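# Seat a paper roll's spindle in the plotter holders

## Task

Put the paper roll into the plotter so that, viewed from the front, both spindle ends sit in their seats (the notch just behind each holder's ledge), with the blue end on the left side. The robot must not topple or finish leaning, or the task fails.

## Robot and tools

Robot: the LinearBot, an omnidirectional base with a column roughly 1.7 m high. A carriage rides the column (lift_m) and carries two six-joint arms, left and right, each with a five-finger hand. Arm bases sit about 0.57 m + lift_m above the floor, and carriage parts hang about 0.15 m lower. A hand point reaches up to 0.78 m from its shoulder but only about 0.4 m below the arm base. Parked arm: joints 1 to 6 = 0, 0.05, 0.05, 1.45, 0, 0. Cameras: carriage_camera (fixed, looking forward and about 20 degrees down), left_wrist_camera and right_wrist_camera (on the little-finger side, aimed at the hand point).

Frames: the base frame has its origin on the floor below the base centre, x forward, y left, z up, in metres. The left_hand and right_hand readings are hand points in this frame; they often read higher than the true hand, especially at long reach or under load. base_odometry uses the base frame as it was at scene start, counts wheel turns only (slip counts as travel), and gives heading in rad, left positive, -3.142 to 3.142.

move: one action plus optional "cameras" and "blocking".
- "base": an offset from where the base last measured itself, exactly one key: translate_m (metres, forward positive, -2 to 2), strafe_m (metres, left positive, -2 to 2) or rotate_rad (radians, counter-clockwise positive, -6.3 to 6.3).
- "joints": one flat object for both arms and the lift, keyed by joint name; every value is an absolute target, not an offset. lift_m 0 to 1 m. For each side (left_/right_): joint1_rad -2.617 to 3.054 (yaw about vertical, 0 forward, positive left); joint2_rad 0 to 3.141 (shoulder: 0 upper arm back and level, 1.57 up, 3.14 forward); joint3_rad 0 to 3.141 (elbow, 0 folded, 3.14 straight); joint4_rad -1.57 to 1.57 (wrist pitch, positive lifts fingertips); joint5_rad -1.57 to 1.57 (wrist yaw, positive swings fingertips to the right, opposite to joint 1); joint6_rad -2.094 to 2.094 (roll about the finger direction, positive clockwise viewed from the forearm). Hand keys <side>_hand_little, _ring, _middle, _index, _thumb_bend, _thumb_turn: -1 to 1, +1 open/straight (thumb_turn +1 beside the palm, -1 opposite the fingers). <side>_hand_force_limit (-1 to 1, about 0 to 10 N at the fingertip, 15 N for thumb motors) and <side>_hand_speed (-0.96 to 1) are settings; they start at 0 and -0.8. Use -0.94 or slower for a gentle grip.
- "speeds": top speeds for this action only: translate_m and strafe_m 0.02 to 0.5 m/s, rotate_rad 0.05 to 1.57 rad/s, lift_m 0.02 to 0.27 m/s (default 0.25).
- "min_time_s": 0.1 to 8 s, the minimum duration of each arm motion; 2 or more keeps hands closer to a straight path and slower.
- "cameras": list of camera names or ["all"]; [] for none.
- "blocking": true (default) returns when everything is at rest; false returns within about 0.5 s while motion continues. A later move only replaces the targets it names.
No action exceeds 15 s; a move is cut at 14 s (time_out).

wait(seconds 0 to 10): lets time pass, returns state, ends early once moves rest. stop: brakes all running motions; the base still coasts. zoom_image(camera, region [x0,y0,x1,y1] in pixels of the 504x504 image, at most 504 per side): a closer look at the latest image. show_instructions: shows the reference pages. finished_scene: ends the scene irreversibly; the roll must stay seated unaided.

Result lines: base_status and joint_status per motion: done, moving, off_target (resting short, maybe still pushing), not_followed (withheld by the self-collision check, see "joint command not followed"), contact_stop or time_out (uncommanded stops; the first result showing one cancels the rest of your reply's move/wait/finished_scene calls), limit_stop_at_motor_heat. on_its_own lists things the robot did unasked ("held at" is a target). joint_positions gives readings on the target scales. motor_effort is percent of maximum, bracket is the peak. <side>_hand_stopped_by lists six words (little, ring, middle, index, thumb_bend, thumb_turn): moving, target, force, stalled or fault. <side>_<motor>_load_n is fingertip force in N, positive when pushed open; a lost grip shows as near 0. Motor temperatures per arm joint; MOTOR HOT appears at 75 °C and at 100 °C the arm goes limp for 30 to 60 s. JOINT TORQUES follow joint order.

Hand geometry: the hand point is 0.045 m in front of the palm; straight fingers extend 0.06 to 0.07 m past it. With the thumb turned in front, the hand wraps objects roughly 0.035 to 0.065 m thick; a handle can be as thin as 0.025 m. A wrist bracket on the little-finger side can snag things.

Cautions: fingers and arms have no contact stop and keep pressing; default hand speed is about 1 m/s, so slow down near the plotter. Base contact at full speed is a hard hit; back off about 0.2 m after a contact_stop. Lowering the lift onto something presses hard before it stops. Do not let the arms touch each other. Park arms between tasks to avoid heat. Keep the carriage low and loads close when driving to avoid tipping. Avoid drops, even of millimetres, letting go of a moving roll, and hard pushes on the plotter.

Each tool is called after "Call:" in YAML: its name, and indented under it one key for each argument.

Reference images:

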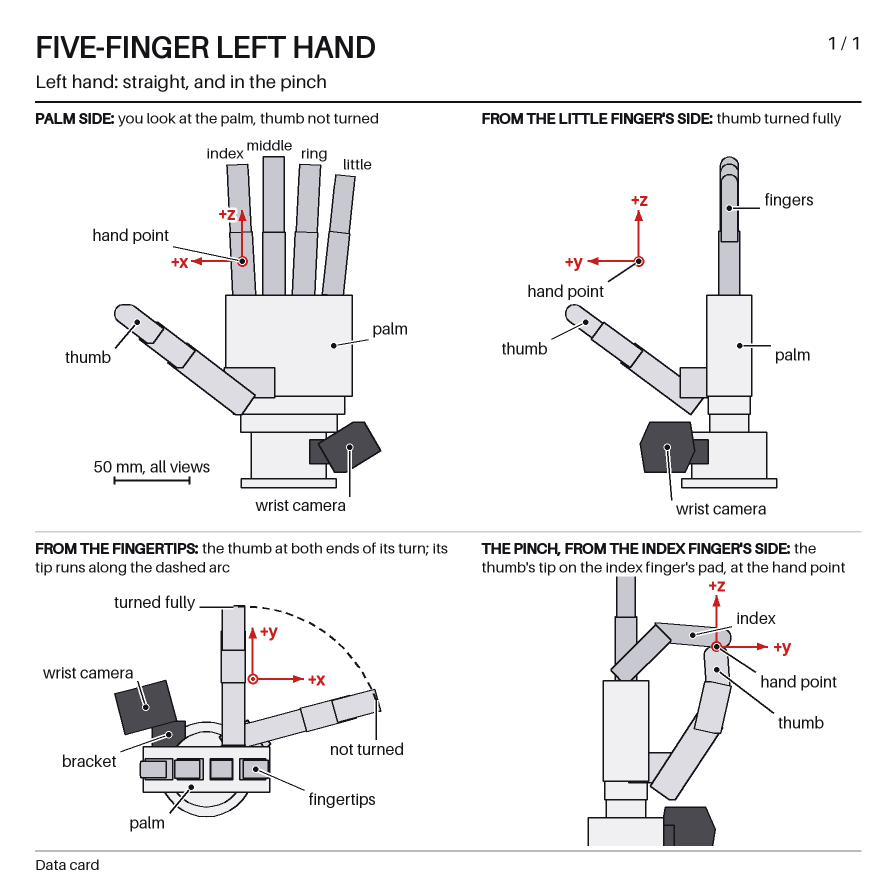

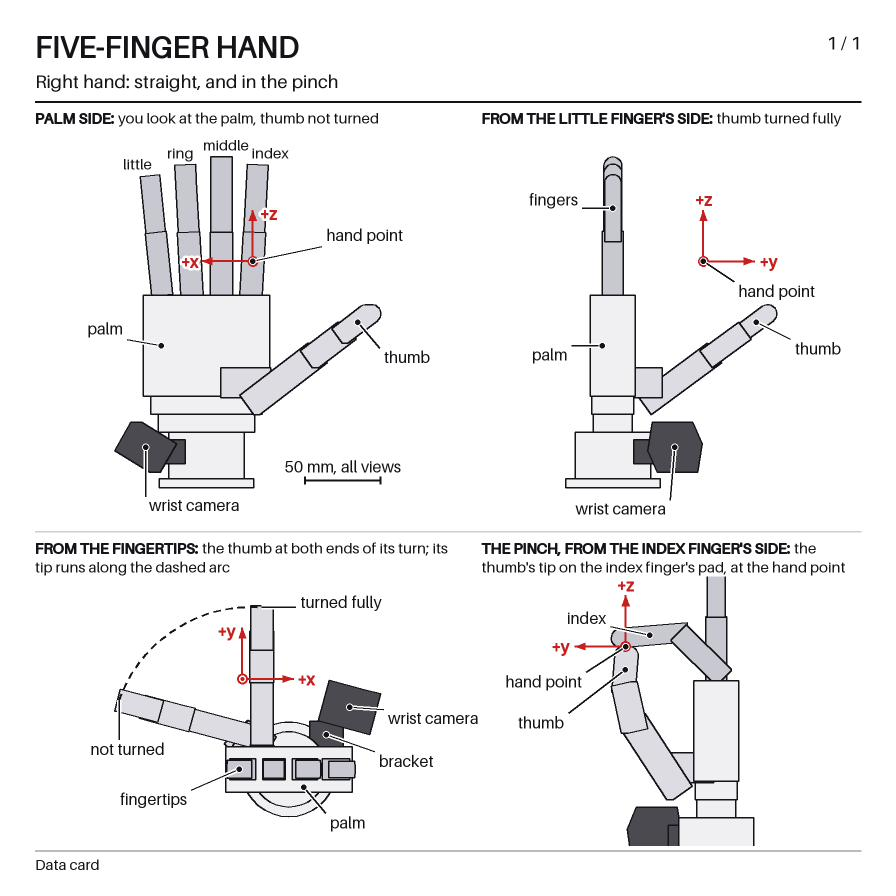

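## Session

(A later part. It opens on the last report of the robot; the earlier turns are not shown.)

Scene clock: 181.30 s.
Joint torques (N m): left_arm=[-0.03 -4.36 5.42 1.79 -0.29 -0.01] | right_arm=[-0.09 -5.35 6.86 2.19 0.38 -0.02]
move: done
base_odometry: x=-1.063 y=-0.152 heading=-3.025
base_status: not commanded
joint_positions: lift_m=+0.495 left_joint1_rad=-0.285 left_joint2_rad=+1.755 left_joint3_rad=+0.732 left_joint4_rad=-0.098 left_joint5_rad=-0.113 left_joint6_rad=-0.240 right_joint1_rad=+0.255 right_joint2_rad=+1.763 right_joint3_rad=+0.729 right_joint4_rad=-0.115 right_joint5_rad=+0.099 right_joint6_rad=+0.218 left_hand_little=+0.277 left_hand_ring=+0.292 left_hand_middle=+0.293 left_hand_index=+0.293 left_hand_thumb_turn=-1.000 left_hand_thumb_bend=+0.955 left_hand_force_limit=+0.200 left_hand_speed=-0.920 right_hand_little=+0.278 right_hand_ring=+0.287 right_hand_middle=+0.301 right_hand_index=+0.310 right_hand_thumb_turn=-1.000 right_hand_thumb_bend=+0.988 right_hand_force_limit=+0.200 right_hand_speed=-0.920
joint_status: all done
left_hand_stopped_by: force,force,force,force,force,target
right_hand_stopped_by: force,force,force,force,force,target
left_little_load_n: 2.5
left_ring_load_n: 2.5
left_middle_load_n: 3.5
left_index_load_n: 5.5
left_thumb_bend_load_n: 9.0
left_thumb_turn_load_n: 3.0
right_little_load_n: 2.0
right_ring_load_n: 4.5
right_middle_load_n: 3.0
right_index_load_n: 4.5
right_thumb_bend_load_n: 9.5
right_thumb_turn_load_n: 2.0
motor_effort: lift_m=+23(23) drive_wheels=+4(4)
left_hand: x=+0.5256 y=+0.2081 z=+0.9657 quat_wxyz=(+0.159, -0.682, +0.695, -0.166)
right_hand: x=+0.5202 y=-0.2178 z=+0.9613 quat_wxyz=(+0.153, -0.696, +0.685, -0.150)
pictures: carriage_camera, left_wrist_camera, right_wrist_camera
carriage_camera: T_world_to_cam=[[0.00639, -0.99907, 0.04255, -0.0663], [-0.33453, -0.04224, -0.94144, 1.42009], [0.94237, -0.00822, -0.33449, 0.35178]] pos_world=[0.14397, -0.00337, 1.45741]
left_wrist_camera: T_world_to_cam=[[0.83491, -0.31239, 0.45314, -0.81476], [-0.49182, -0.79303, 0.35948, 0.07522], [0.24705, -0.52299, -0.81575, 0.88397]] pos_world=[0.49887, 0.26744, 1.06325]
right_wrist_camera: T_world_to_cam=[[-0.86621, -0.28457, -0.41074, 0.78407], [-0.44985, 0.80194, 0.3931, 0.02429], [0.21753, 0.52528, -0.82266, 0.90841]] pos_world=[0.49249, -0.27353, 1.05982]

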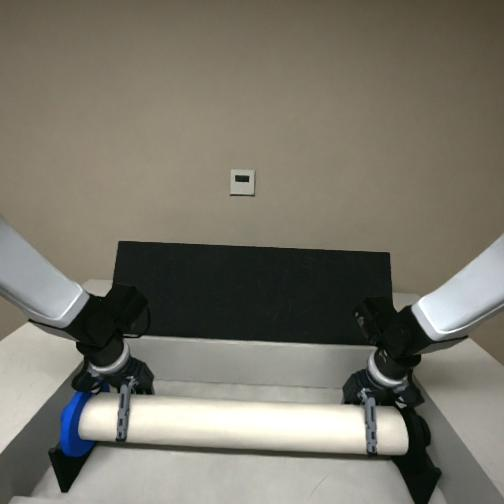

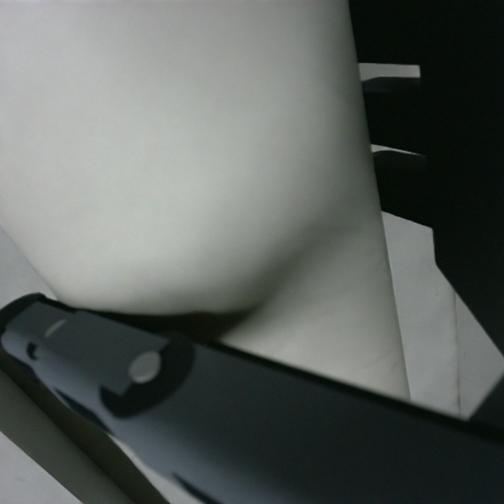

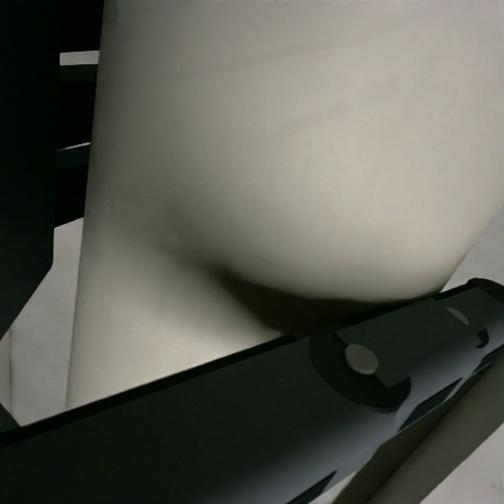

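Call:
move:
  joints: {"left_hand_speed":-0.88,"right_hand_speed":-0.88,"left_hand_index":1,"left_hand_middle":1,"left_hand_ring":1,"left_hand_little":1,"left_hand_thumb_bend":1,"right_hand_index":1,"right_hand_middle":1,"right_hand_ring":1,"right_hand_little":1,"right_hand_thumb_bend":1}
  cameras: ["all"]

Call:
zoom_image:
  camera: "carriage_camera"
  region: [40, 364, 160, 484]

Call:
zoom_image:
  camera: "carriage_camera"
  region: [335, 374, 455, 494]

Scene clock: 184.50 s.
Joint torques (N m): left_arm=[0.01 -4.31 5.44 1.8 -0.37 -0.02] | right_arm=[0.01 -5.19 6.83 2.28 0.41 0.01]
move: done
base_odometry: x=-1.062 y=-0.152 heading=-3.025
base_status: not commanded
joint_positions: lift_m=+0.494 left_joint1_rad=-0.285 left_joint2_rad=+1.755 left_joint3_rad=+0.732 left_joint4_rad=-0.102 left_joint5_rad=-0.111 left_joint6_rad=-0.240 right_joint1_rad=+0.255 right_joint2_rad=+1.762 right_joint3_rad=+0.729 right_joint4_rad=-0.125 right_joint5_rad=+0.097 right_joint6_rad=+0.218 left_hand_little=+1.000 left_hand_ring=+1.000 left_hand_middle=+1.000 left_hand_index=+1.000 left_hand_thumb_turn=-1.000 left_hand_thumb_bend=+1.000 left_hand_force_limit=+0.200 left_hand_speed=-0.880 right_hand_little=+1.000 right_hand_ring=+1.000 right_hand_middle=+1.000 right_hand_index=+1.000 right_hand_thumb_turn=-1.000 right_hand_thumb_bend=+1.000 right_hand_force_limit=+0.200 right_hand_speed=-0.880
joint_status: all done
left_hand_stopped_by: target,target,target,target,target,target
right_hand_stopped_by: target,target,target,target,target,target
left_little_load_n: 0.0
left_ring_load_n: 0.0
left_middle_load_n: 0.0
left_index_load_n: 0.0
left_thumb_bend_load_n: 0.5
left_thumb_turn_load_n: 1.0
right_little_load_n: 0.0
right_ring_load_n: 0.0
right_middle_load_n: 0.0
right_index_load_n: 0.0
right_thumb_bend_load_n: 0.5
right_thumb_turn_load_n: 1.0
motor_effort: lift_m=+24(25) drive_wheels=+5(5)
left_hand: x=+0.5243 y=+0.2081 z=+0.9652 quat_wxyz=(+0.157, -0.682, +0.695, -0.164)
right_hand: x=+0.5176 y=-0.2182 z=+0.9608 quat_wxyz=(+0.150, -0.697, +0.686, -0.147)
pictures: carriage_camera, left_wrist_camera, right_wrist_camera
carriage_camera: T_world_to_cam=[[0.00639, -0.99907, 0.04255, -0.06629], [-0.33453, -0.04224, -0.94144, 1.4199], [0.94237, -0.00822, -0.33449, 0.35171]] pos_world=[0.14397, -0.00337, 1.45721]
left_wrist_camera: T_world_to_cam=[[0.83685, -0.31292, 0.44918, -0.81062], [-0.49071, -0.79249, 0.36216, 0.07149], [0.24264, -0.52349, -0.81675, 0.88721]] pos_world=[0.49817, 0.26744, 1.06285]
right_wrist_camera: T_world_to_cam=[[-0.86973, -0.28558, -0.40252, 0.77523], [-0.4468, 0.80202, 0.39639, 0.01895], [0.20963, 0.5246, -0.82513, 0.915]] pos_world=[0.49089, -0.27383, 1.05953]

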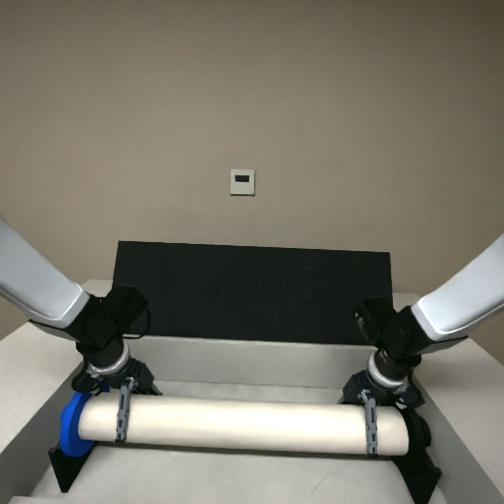

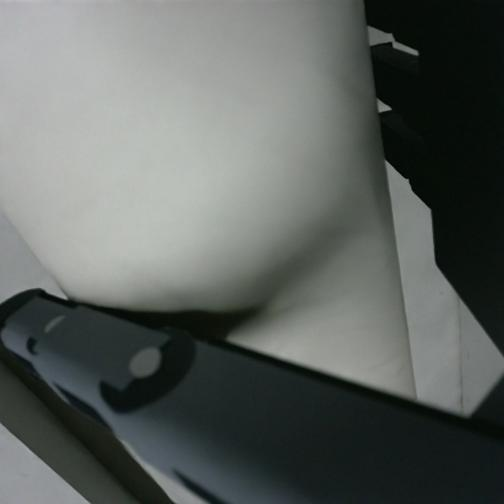

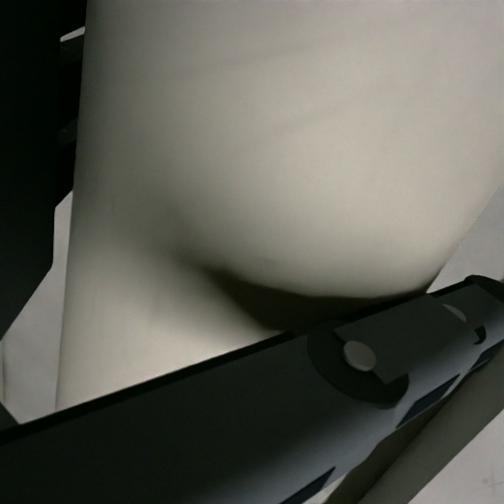

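Scaled by 4.200 from the camera's image (finer frame: 720x720).

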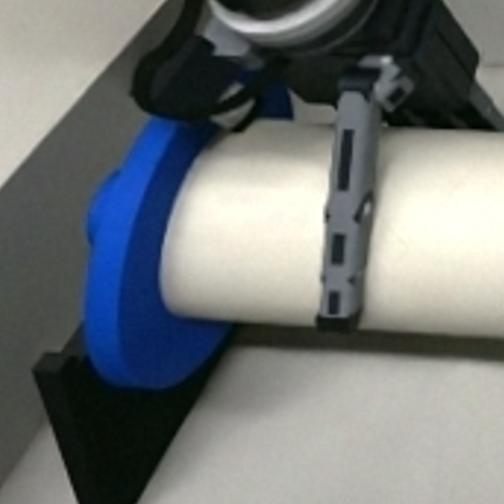

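Scaled by 4.200 from the camera's image (finer frame: 720x720).

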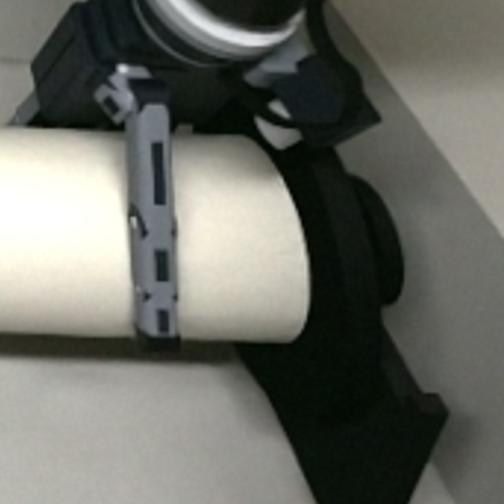

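Call:
move:
  joints: {"lift_m": 0.53}
  speeds: {"lift_m": 0.06}
  cameras: ["all"]

Call:
zoom_image:
  camera: "carriage_camera"
  region: [40, 384, 160, 504]

Call:
zoom_image:
  camera: "carriage_camera"
  region: [335, 384, 455, 504]

Scene clock: 186.40 s.
Joint torques (N m): left_arm=[0.03 -4.92 5.44 1.2 -0.18 0] | right_arm=[-0.05 -5.94 6.8 1.44 0.23 -0.03]
move: done
base_odometry: x=-1.063 y=-0.152 heading=-3.025
base_status: not commanded
joint_positions: lift_m=+0.530 left_joint1_rad=-0.285 left_joint2_rad=+1.762 left_joint3_rad=+0.732 left_joint4_rad=-0.022 left_joint5_rad=-0.125 left_joint6_rad=-0.240 right_joint1_rad=+0.255 right_joint2_rad=+1.769 right_joint3_rad=+0.731 right_joint4_rad=-0.034 right_joint5_rad=+0.116 right_joint6_rad=+0.218 left_hand_little=+1.000 left_hand_ring=+1.000 left_hand_middle=+1.000 left_hand_index=+1.000 left_hand_thumb_turn=-1.000 left_hand_thumb_bend=+1.000 left_hand_force_limit=+0.200 left_hand_speed=-0.880 right_hand_little=+1.000 right_hand_ring=+1.000 right_hand_middle=+1.000 right_hand_index=+1.000 right_hand_thumb_turn=-1.000 right_hand_thumb_bend=+1.000 right_hand_force_limit=+0.200 right_hand_speed=-0.880
joint_status: all done
left_hand_stopped_by: target,target,target,target,target,target
right_hand_stopped_by: target,target,target,target,target,target
left_little_load_n: 0.0
left_ring_load_n: -0.5
left_middle_load_n: 0.5
left_index_load_n: 0.0
left_thumb_bend_load_n: 0.0
left_thumb_turn_load_n: 0.0
right_little_load_n: 0.0
right_ring_load_n: 0.0
right_middle_load_n: 0.0
right_index_load_n: 0.0
right_thumb_bend_load_n: 0.0
right_thumb_turn_load_n: 0.0
motor_effort: lift_m=+28(33) drive_wheels=+3(5)
left_hand: x=+0.5443 y=+0.2050 z=+1.0049 quat_wxyz=(+0.180, -0.678, +0.686, -0.192)
right_hand: x=+0.5417 y=-0.2159 z=+1.0010 quat_wxyz=(+0.181, -0.687, +0.682, -0.177)
pictures: carriage_camera, left_wrist_camera, right_wrist_camera
carriage_camera: T_world_to_cam=[[0.00639, -0.99907, 0.04255, -0.06781], [-0.33453, -0.04224, -0.94144, 1.45351], [0.94237, -0.00822, -0.33449, 0.36365]] pos_world=[0.14397, -0.00337, 1.49291]
left_wrist_camera: T_world_to_cam=[[0.80334, -0.3034, 0.51244, -0.89348], [-0.51141, -0.79237, 0.33258, 0.1054], [0.30514, -0.52924, -0.7917, 0.85523]] pos_world=[0.5107, 0.26505, 1.09989]
right_wrist_camera: T_world_to_cam=[[-0.83381, -0.2762, -0.478, 0.87111], [-0.47283, 0.80422, 0.36009, 0.06284], [0.28497, 0.52625, -0.80116, 0.87747]] pos_world=[0.506, -0.27171, 1.09676]

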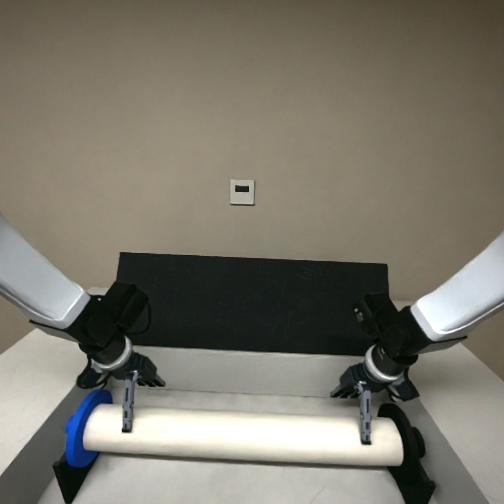

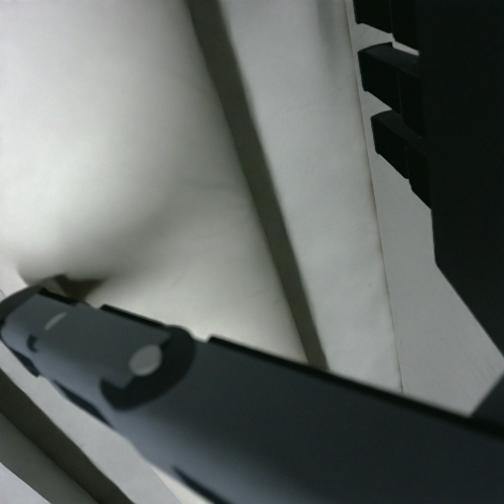

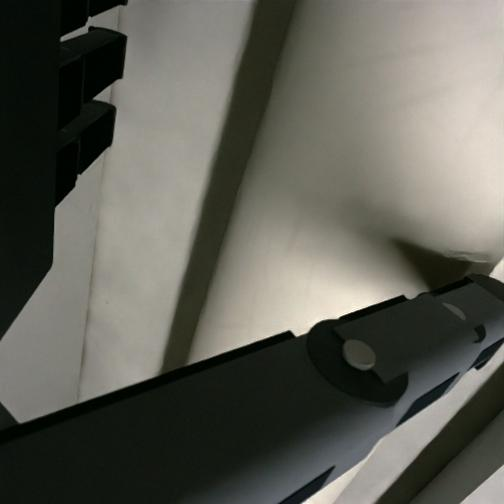

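Scaled by 4.200 from the camera's image (finer frame: 720x720).

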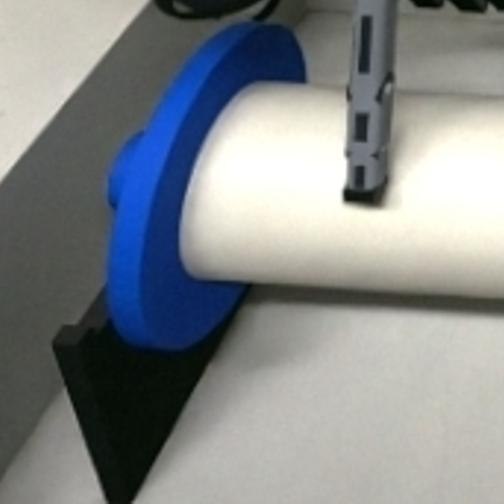

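Scaled by 4.200 from the camera's image (finer frame: 720x720).

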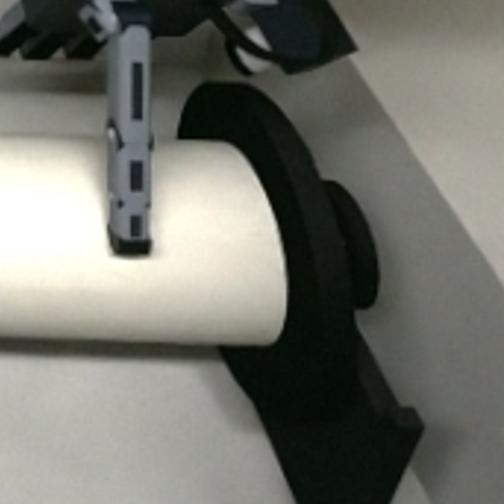

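Call:
move:
  joints: {"lift_m": 0.68}
  speeds: {"lift_m": 0.12}
  cameras: ["all"]

Call:
zoom_image:
  camera: "carriage_camera"
  region: [60, 404, 160, 504]

Call:
zoom_image:
  camera: "carriage_camera"
  region: [335, 404, 435, 504]

Scene clock: 188.37 s.
Joint torques (N m): left_arm=[-0.23 -5.5 5.49 1.21 -0.16 -0.02] | right_arm=[0.01 -6.32 6.45 1.36 0.21 0]
move: done
base_odometry: x=-1.063 y=-0.152 heading=-3.025
base_status: not commanded
joint_positions: lift_m=+0.680 left_joint1_rad=-0.285 left_joint2_rad=+1.768 left_joint3_rad=+0.732 left_joint4_rad=-0.017 left_joint5_rad=-0.127 left_joint6_rad=-0.240 right_joint1_rad=+0.255 right_joint2_rad=+1.771 right_joint3_rad=+0.734 right_joint4_rad=-0.029 right_joint5_rad=+0.118 right_joint6_rad=+0.218 left_hand_little=+1.000 left_hand_ring=+1.000 left_hand_middle=+1.000 left_hand_index=+1.000 left_hand_thumb_turn=-1.000 left_hand_thumb_bend=+1.000 left_hand_force_limit=+0.200 left_hand_speed=-0.880 right_hand_little=+1.000 right_hand_ring=+1.000 right_hand_middle=+1.000 right_hand_index=+1.000 right_hand_thumb_turn=-1.000 right_hand_thumb_bend=+1.000 right_hand_force_limit=+0.200 right_hand_speed=-0.880
joint_status: all done
left_hand_stopped_by: target,target,target,target,target,target
right_hand_stopped_by: target,target,target,target,target,target
left_little_load_n: 0.0
left_ring_load_n: 0.0
left_middle_load_n: 0.0
left_index_load_n: 0.0
left_thumb_bend_load_n: 0.0
left_thumb_turn_load_n: 0.0
right_little_load_n: 0.0
right_ring_load_n: 0.0
right_middle_load_n: -0.5
right_index_load_n: 0.0
right_thumb_bend_load_n: 0.0
right_thumb_turn_load_n: 0.0
motor_effort: lift_m=+28(34) drive_wheels=-2(3)
left_hand: x=+0.5447 y=+0.2055 z=+1.1534 quat_wxyz=(+0.181, -0.679, +0.686, -0.191)
right_hand: x=+0.5440 y=-0.2155 z=+1.1515 quat_wxyz=(+0.183, -0.686, +0.681, -0.178)
pictures: carriage_camera, left_wrist_camera, right_wrist_camera
carriage_camera: T_world_to_cam=[[0.00639, -0.99907, 0.04255, -0.07419], [-0.33453, -0.04224, -0.94144, 1.59472], [0.94237, -0.00822, -0.33449, 0.41383]] pos_world=[0.14397, -0.00337, 1.64291]
left_wrist_camera: T_world_to_cam=[[0.80418, -0.30299, 0.51136, -0.96896], [-0.50984, -0.79387, 0.33142, 0.05741], [0.30553, -0.52723, -0.79289, 0.97369]] pos_world=[0.511, 0.26535, 1.24849]
right_wrist_camera: T_world_to_cam=[[-0.83101, -0.27547, -0.48325, 0.94981], [-0.47458, 0.80429, 0.35763, 0.01317], [0.29016, 0.52654, -0.7991, 0.99206]] pos_world=[0.5077, -0.27131, 1.24705]

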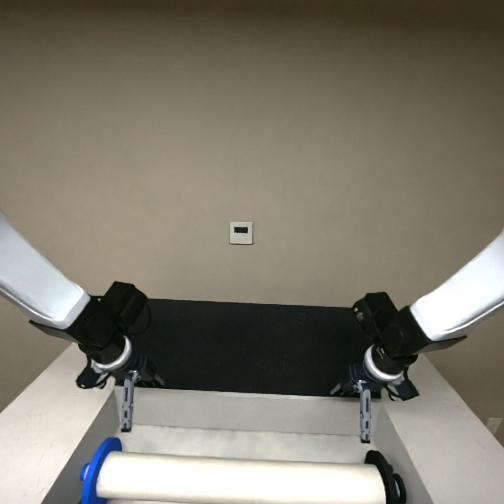

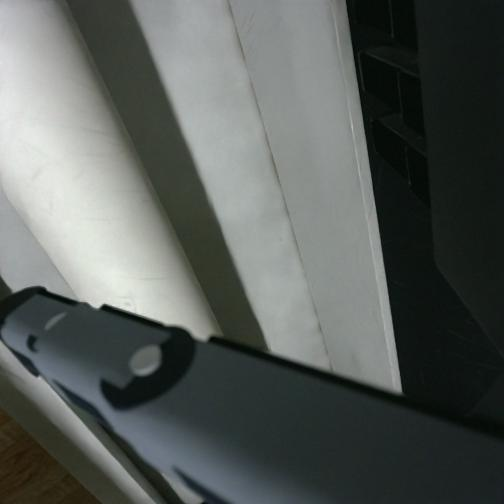

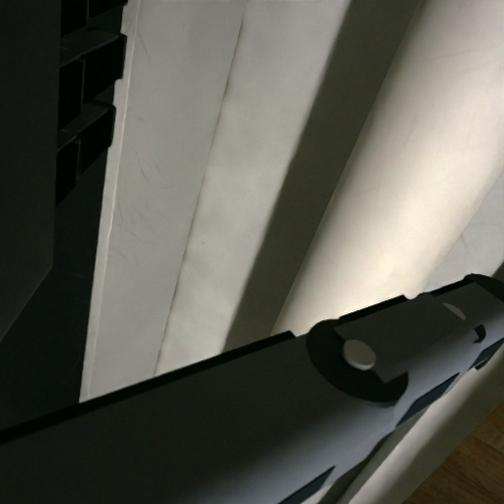

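Scaled by 5.040 from the camera's image (finer frame: 720x720).

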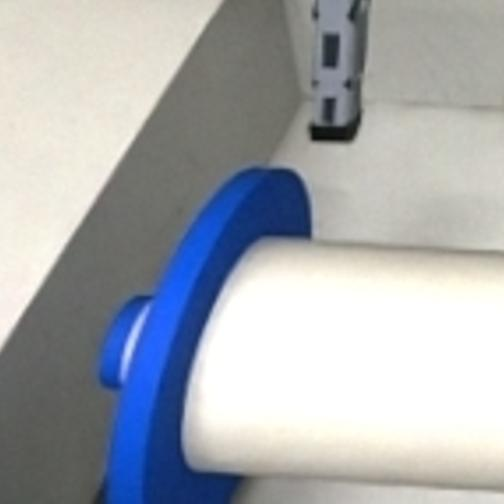

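Scaled by 5.040 from the camera's image (finer frame: 720x720).

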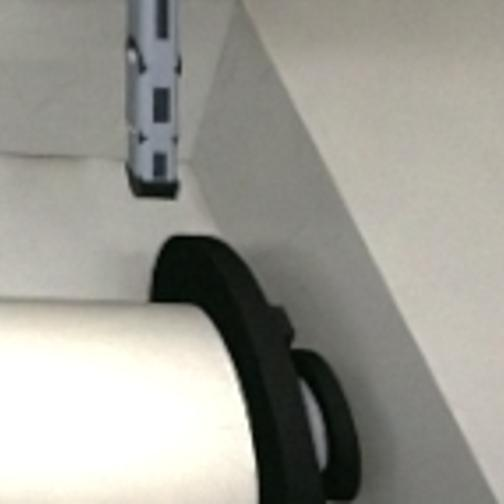

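Call:
move:
  base: {"translate_m": -0.4}
  speeds: {"translate_m": 0.25}
  cameras: ["carriage_camera"]

Call:
zoom_image:
  camera: "carriage_camera"
  region: [130, 320, 210, 400]

Call:
zoom_image:
  camera: "carriage_camera"
  region: [290, 320, 370, 400]

Scene clock: 191.60 s.
Joint torques (N m): left_arm=[-0.08 -5.64 5.53 1.17 -0.14 -0.05] | right_arm=[0.23 -6.32 6.61 1.33 0.17 0.03]
move: done
base_odometry: x=-0.665 y=-0.106 heading=-3.025
base_status: done
joint_positions: lift_m=+0.680 left_joint1_rad=-0.284 left_joint2_rad=+1.768 left_joint3_rad=+0.732 left_joint4_rad=-0.015 left_joint5_rad=-0.127 left_joint6_rad=-0.240 right_joint1_rad=+0.253 right_joint2_rad=+1.771 right_joint3_rad=+0.734 right_joint4_rad=-0.027 right_joint5_rad=+0.121 right_joint6_rad=+0.218 left_hand_little=+1.000 left_hand_ring=+1.000 left_hand_middle=+1.000 left_hand_index=+1.000 left_hand_thumb_turn=-1.000 left_hand_thumb_bend=+1.000 left_hand_force_limit=+0.200 left_hand_speed=-0.880 right_hand_little=+1.000 right_hand_ring=+1.000 right_hand_middle=+1.000 right_hand_index=+1.000 right_hand_thumb_turn=-1.000 right_hand_thumb_bend=+1.000 right_hand_force_limit=+0.200 right_hand_speed=-0.880
joint_status: not commanded
left_hand_stopped_by: target,target,target,target,target,target
right_hand_stopped_by: target,target,target,target,target,target
left_little_load_n: 0.0
left_ring_load_n: 0.0
left_middle_load_n: -0.5
left_index_load_n: 0.0
left_thumb_bend_load_n: 0.0
left_thumb_turn_load_n: 0.0
right_little_load_n: 0.0
right_ring_load_n: 0.0
right_middle_load_n: 0.0
right_index_load_n: 0.0
right_thumb_bend_load_n: 0.0
right_thumb_turn_load_n: 0.0
motor_effort: lift_m=+28(28) drive_wheels=+1(16)
left_hand: x=+0.5454 y=+0.2057 z=+1.1536 quat_wxyz=(+0.181, -0.679, +0.685, -0.192)
right_hand: x=+0.5448 y=-0.2166 z=+1.1516 quat_wxyz=(+0.182, -0.685, +0.682, -0.180)
carriage_camera: T_world_to_cam=[[0.00639, -0.99907, 0.04255, -0.07419], [-0.33453, -0.04224, -0.94144, 1.59472], [0.94237, -0.00822, -0.33449, 0.41383]] pos_world=[0.14397, -0.00337, 1.64291]

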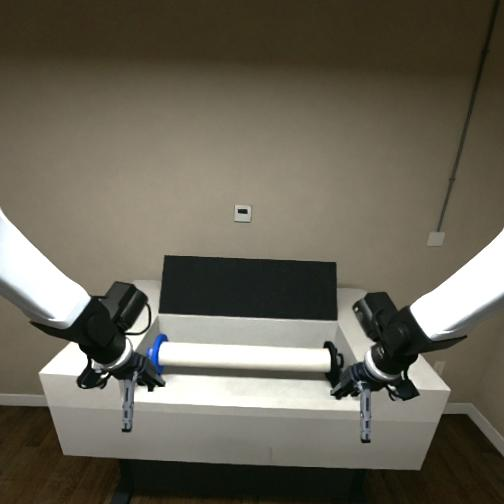

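Scaled by 6.300 from the camera's image (finer frame: 720x720).

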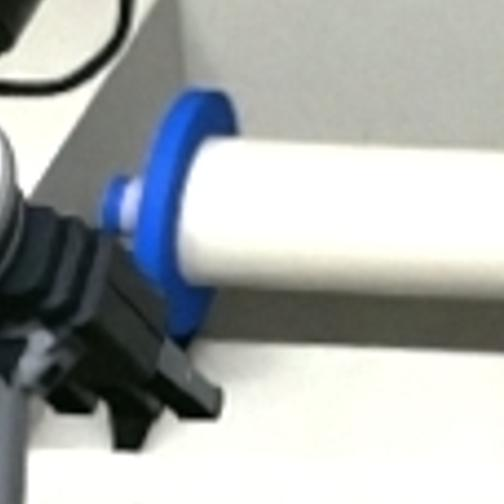

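Scaled by 6.300 from the camera's image (finer frame: 720x720).

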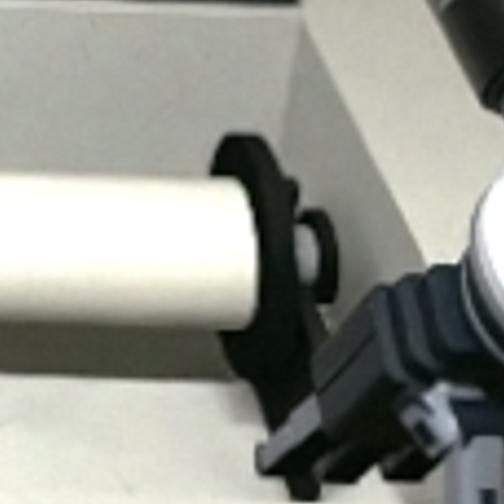

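Call:
move:
  joints: {"left_joint1_rad":0,"left_joint2_rad":0.05,"left_joint3_rad":0.05,"left_joint4_rad":1.45,"left_joint5_rad":0,"left_joint6_rad":0,"right_joint1_rad":0,"right_joint2_rad":0.05,"right_joint3_rad":0.05,"right_joint4_rad":1.45,"right_joint5_rad":0,"right_joint6_rad":0}
  min_time_s: 2.5
  cameras: ["carriage_camera"]

Call:
zoom_image:
  camera: "carriage_camera"
  region: [120, 320, 220, 420]

Call:
zoom_image:
  camera: "carriage_camera"
  region: [290, 320, 390, 420]

Call:
move:
  joints: {"lift_m": 0.3}
  cameras: ["carriage_camera"]

Call:
zoom_image:
  camera: "carriage_camera"
  region: [110, 220, 210, 320]

Call:
zoom_image:
  camera: "carriage_camera"
  region: [300, 220, 400, 320]

Scene clock: 195.23 s.
Joint torques (N m): left_arm=[0.09 2.24 3.22 0.05 0.31 0.09] | right_arm=[0.08 3.21 4.75 0.07 0.04 -0.08]
move: done
base_odometry: x=-0.665 y=-0.106 heading=-3.025
base_status: not commanded
joint_positions: lift_m=+0.680 left_joint1_rad=-0.005 left_joint2_rad=+0.059 left_joint3_rad=+0.067 left_joint4_rad=+1.439 left_joint5_rad=-0.016 left_joint6_rad=-0.010 right_joint1_rad=+0.005 right_joint2_rad=+0.055 right_joint3_rad=+0.054 right_joint4_rad=+1.441 right_joint5_rad=+0.008 right_joint6_rad=+0.011 left_hand_little=+1.000 left_hand_ring=+1.000 left_hand_middle=+1.000 left_hand_index=+1.000 left_hand_thumb_turn=-1.000 left_hand_thumb_bend=+1.000 left_hand_force_limit=+0.200 left_hand_speed=-0.880 right_hand_little=+1.000 right_hand_ring=+1.000 right_hand_middle=+1.000 right_hand_index=+1.000 right_hand_thumb_turn=-1.000 right_hand_thumb_bend=+1.000 right_hand_force_limit=+0.200 right_hand_speed=-0.880
joint_status: all done
left_hand_stopped_by: target,target,target,target,target,target
right_hand_stopped_by: target,target,target,target,target,target
left_little_load_n: 0.0
left_ring_load_n: 0.0
left_middle_load_n: 0.0
left_index_load_n: 0.0
left_thumb_bend_load_n: 0.0
left_thumb_turn_load_n: 0.0
right_little_load_n: 0.0
right_ring_load_n: 0.0
right_middle_load_n: 0.0
right_index_load_n: 0.0
right_thumb_bend_load_n: 0.0
right_thumb_turn_load_n: 0.0
motor_effort: lift_m=+28(28) drive_wheels=-1(3)
left_hand: x=+0.3190 y=+0.2905 z=+1.6732 quat_wxyz=(+0.701, -0.050, +0.038, -0.711)
right_hand: x=+0.3212 y=-0.2889 z=+1.6691 quat_wxyz=(+0.711, -0.043, +0.050, -0.700)
carriage_camera: T_world_to_cam=[[0.00639, -0.99907, 0.04255, -0.07419], [-0.33453, -0.04224, -0.94144, 1.59472], [0.94237, -0.00822, -0.33449, 0.41383]] pos_world=[0.14397, -0.00337, 1.64291]

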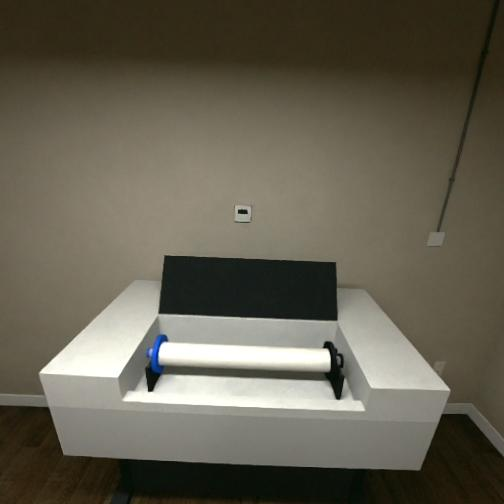

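Scaled by 5.040 from the camera's image (finer frame: 720x720).

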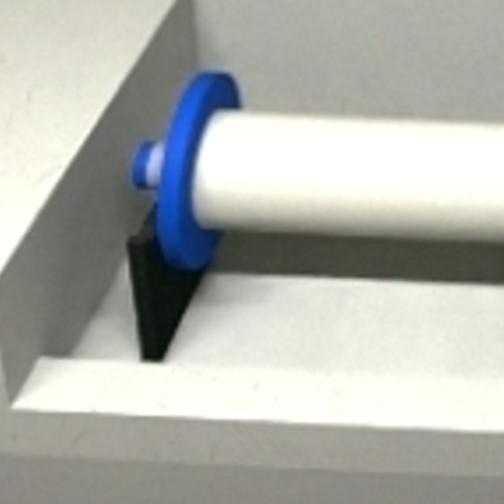

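Scaled by 5.040 from the camera's image (finer frame: 720x720).

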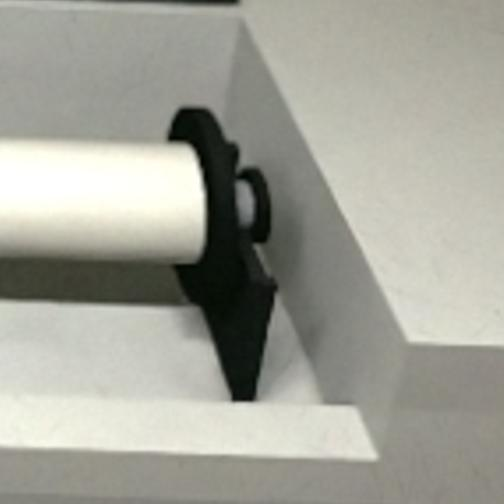

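Scene clock: 197.30 s.
Joint torques (N m): left_arm=[0.03 2.48 3.71 0.06 0.25 0.11] | right_arm=[-0.02 3.38 5.39 0.04 0.06 -0.09]
move: done
base_odometry: x=-0.665 y=-0.106 heading=-3.025
base_status: not commanded
joint_positions: lift_m=+0.300 left_joint1_rad=-0.005 left_joint2_rad=+0.057 left_joint3_rad=+0.062 left_joint4_rad=+1.443 left_joint5_rad=-0.012 left_joint6_rad=-0.010 right_joint1_rad=+0.005 right_joint2_rad=+0.053 right_joint3_rad=+0.048 right_joint4_rad=+1.444 right_joint5_rad=+0.007 right_joint6_rad=+0.011 left_hand_little=+1.000 left_hand_ring=+1.000 left_hand_middle=+1.000 left_hand_index=+1.000 left_hand_thumb_turn=-1.000 left_hand_thumb_bend=+1.000 left_hand_force_limit=+0.200 left_hand_speed=-0.880 right_hand_little=+1.000 right_hand_ring=+1.000 right_hand_middle=+1.000 right_hand_index=+1.000 right_hand_thumb_turn=-1.000 right_hand_thumb_bend=+1.000 right_hand_force_limit=+0.200 right_hand_speed=-0.880
joint_status: all done
left_hand_stopped_by: target,target,target,target,target,target
right_hand_stopped_by: target,target,target,target,target,target
left_little_load_n: 0.0
left_ring_load_n: 0.0
left_middle_load_n: 0.0
left_index_load_n: 0.0
left_thumb_bend_load_n: 0.0
left_thumb_turn_load_n: 0.0
right_little_load_n: 0.0
right_ring_load_n: 0.0
right_middle_load_n: 0.0
right_index_load_n: 0.0
right_thumb_bend_load_n: 0.0
right_thumb_turn_load_n: 0.0
motor_effort: lift_m=+29(29) drive_wheels=+1(2)
left_hand: x=+0.3186 y=+0.2898 z=+1.2920 quat_wxyz=(+0.701, -0.048, +0.039, -0.711)
right_hand: x=+0.3215 y=-0.2887 z=+1.2874 quat_wxyz=(+0.711, -0.044, +0.049, -0.700)

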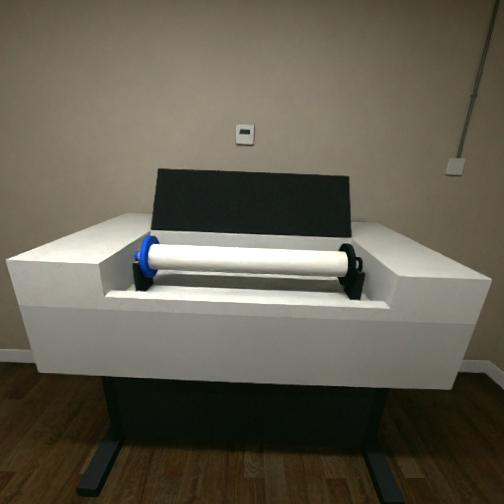

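Scaled by 5.040 from the camera's image (finer frame: 720x720).

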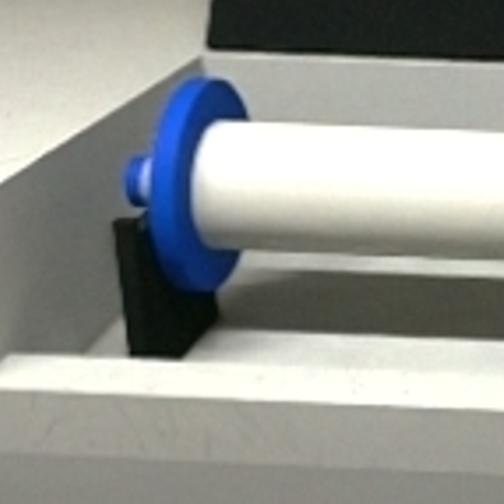

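Scaled by 5.040 from the camera's image (finer frame: 720x720).

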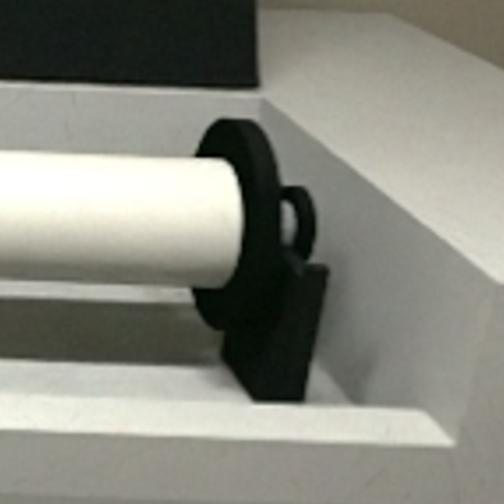

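Call:
finished_scene:

The scene is finished: the task was done.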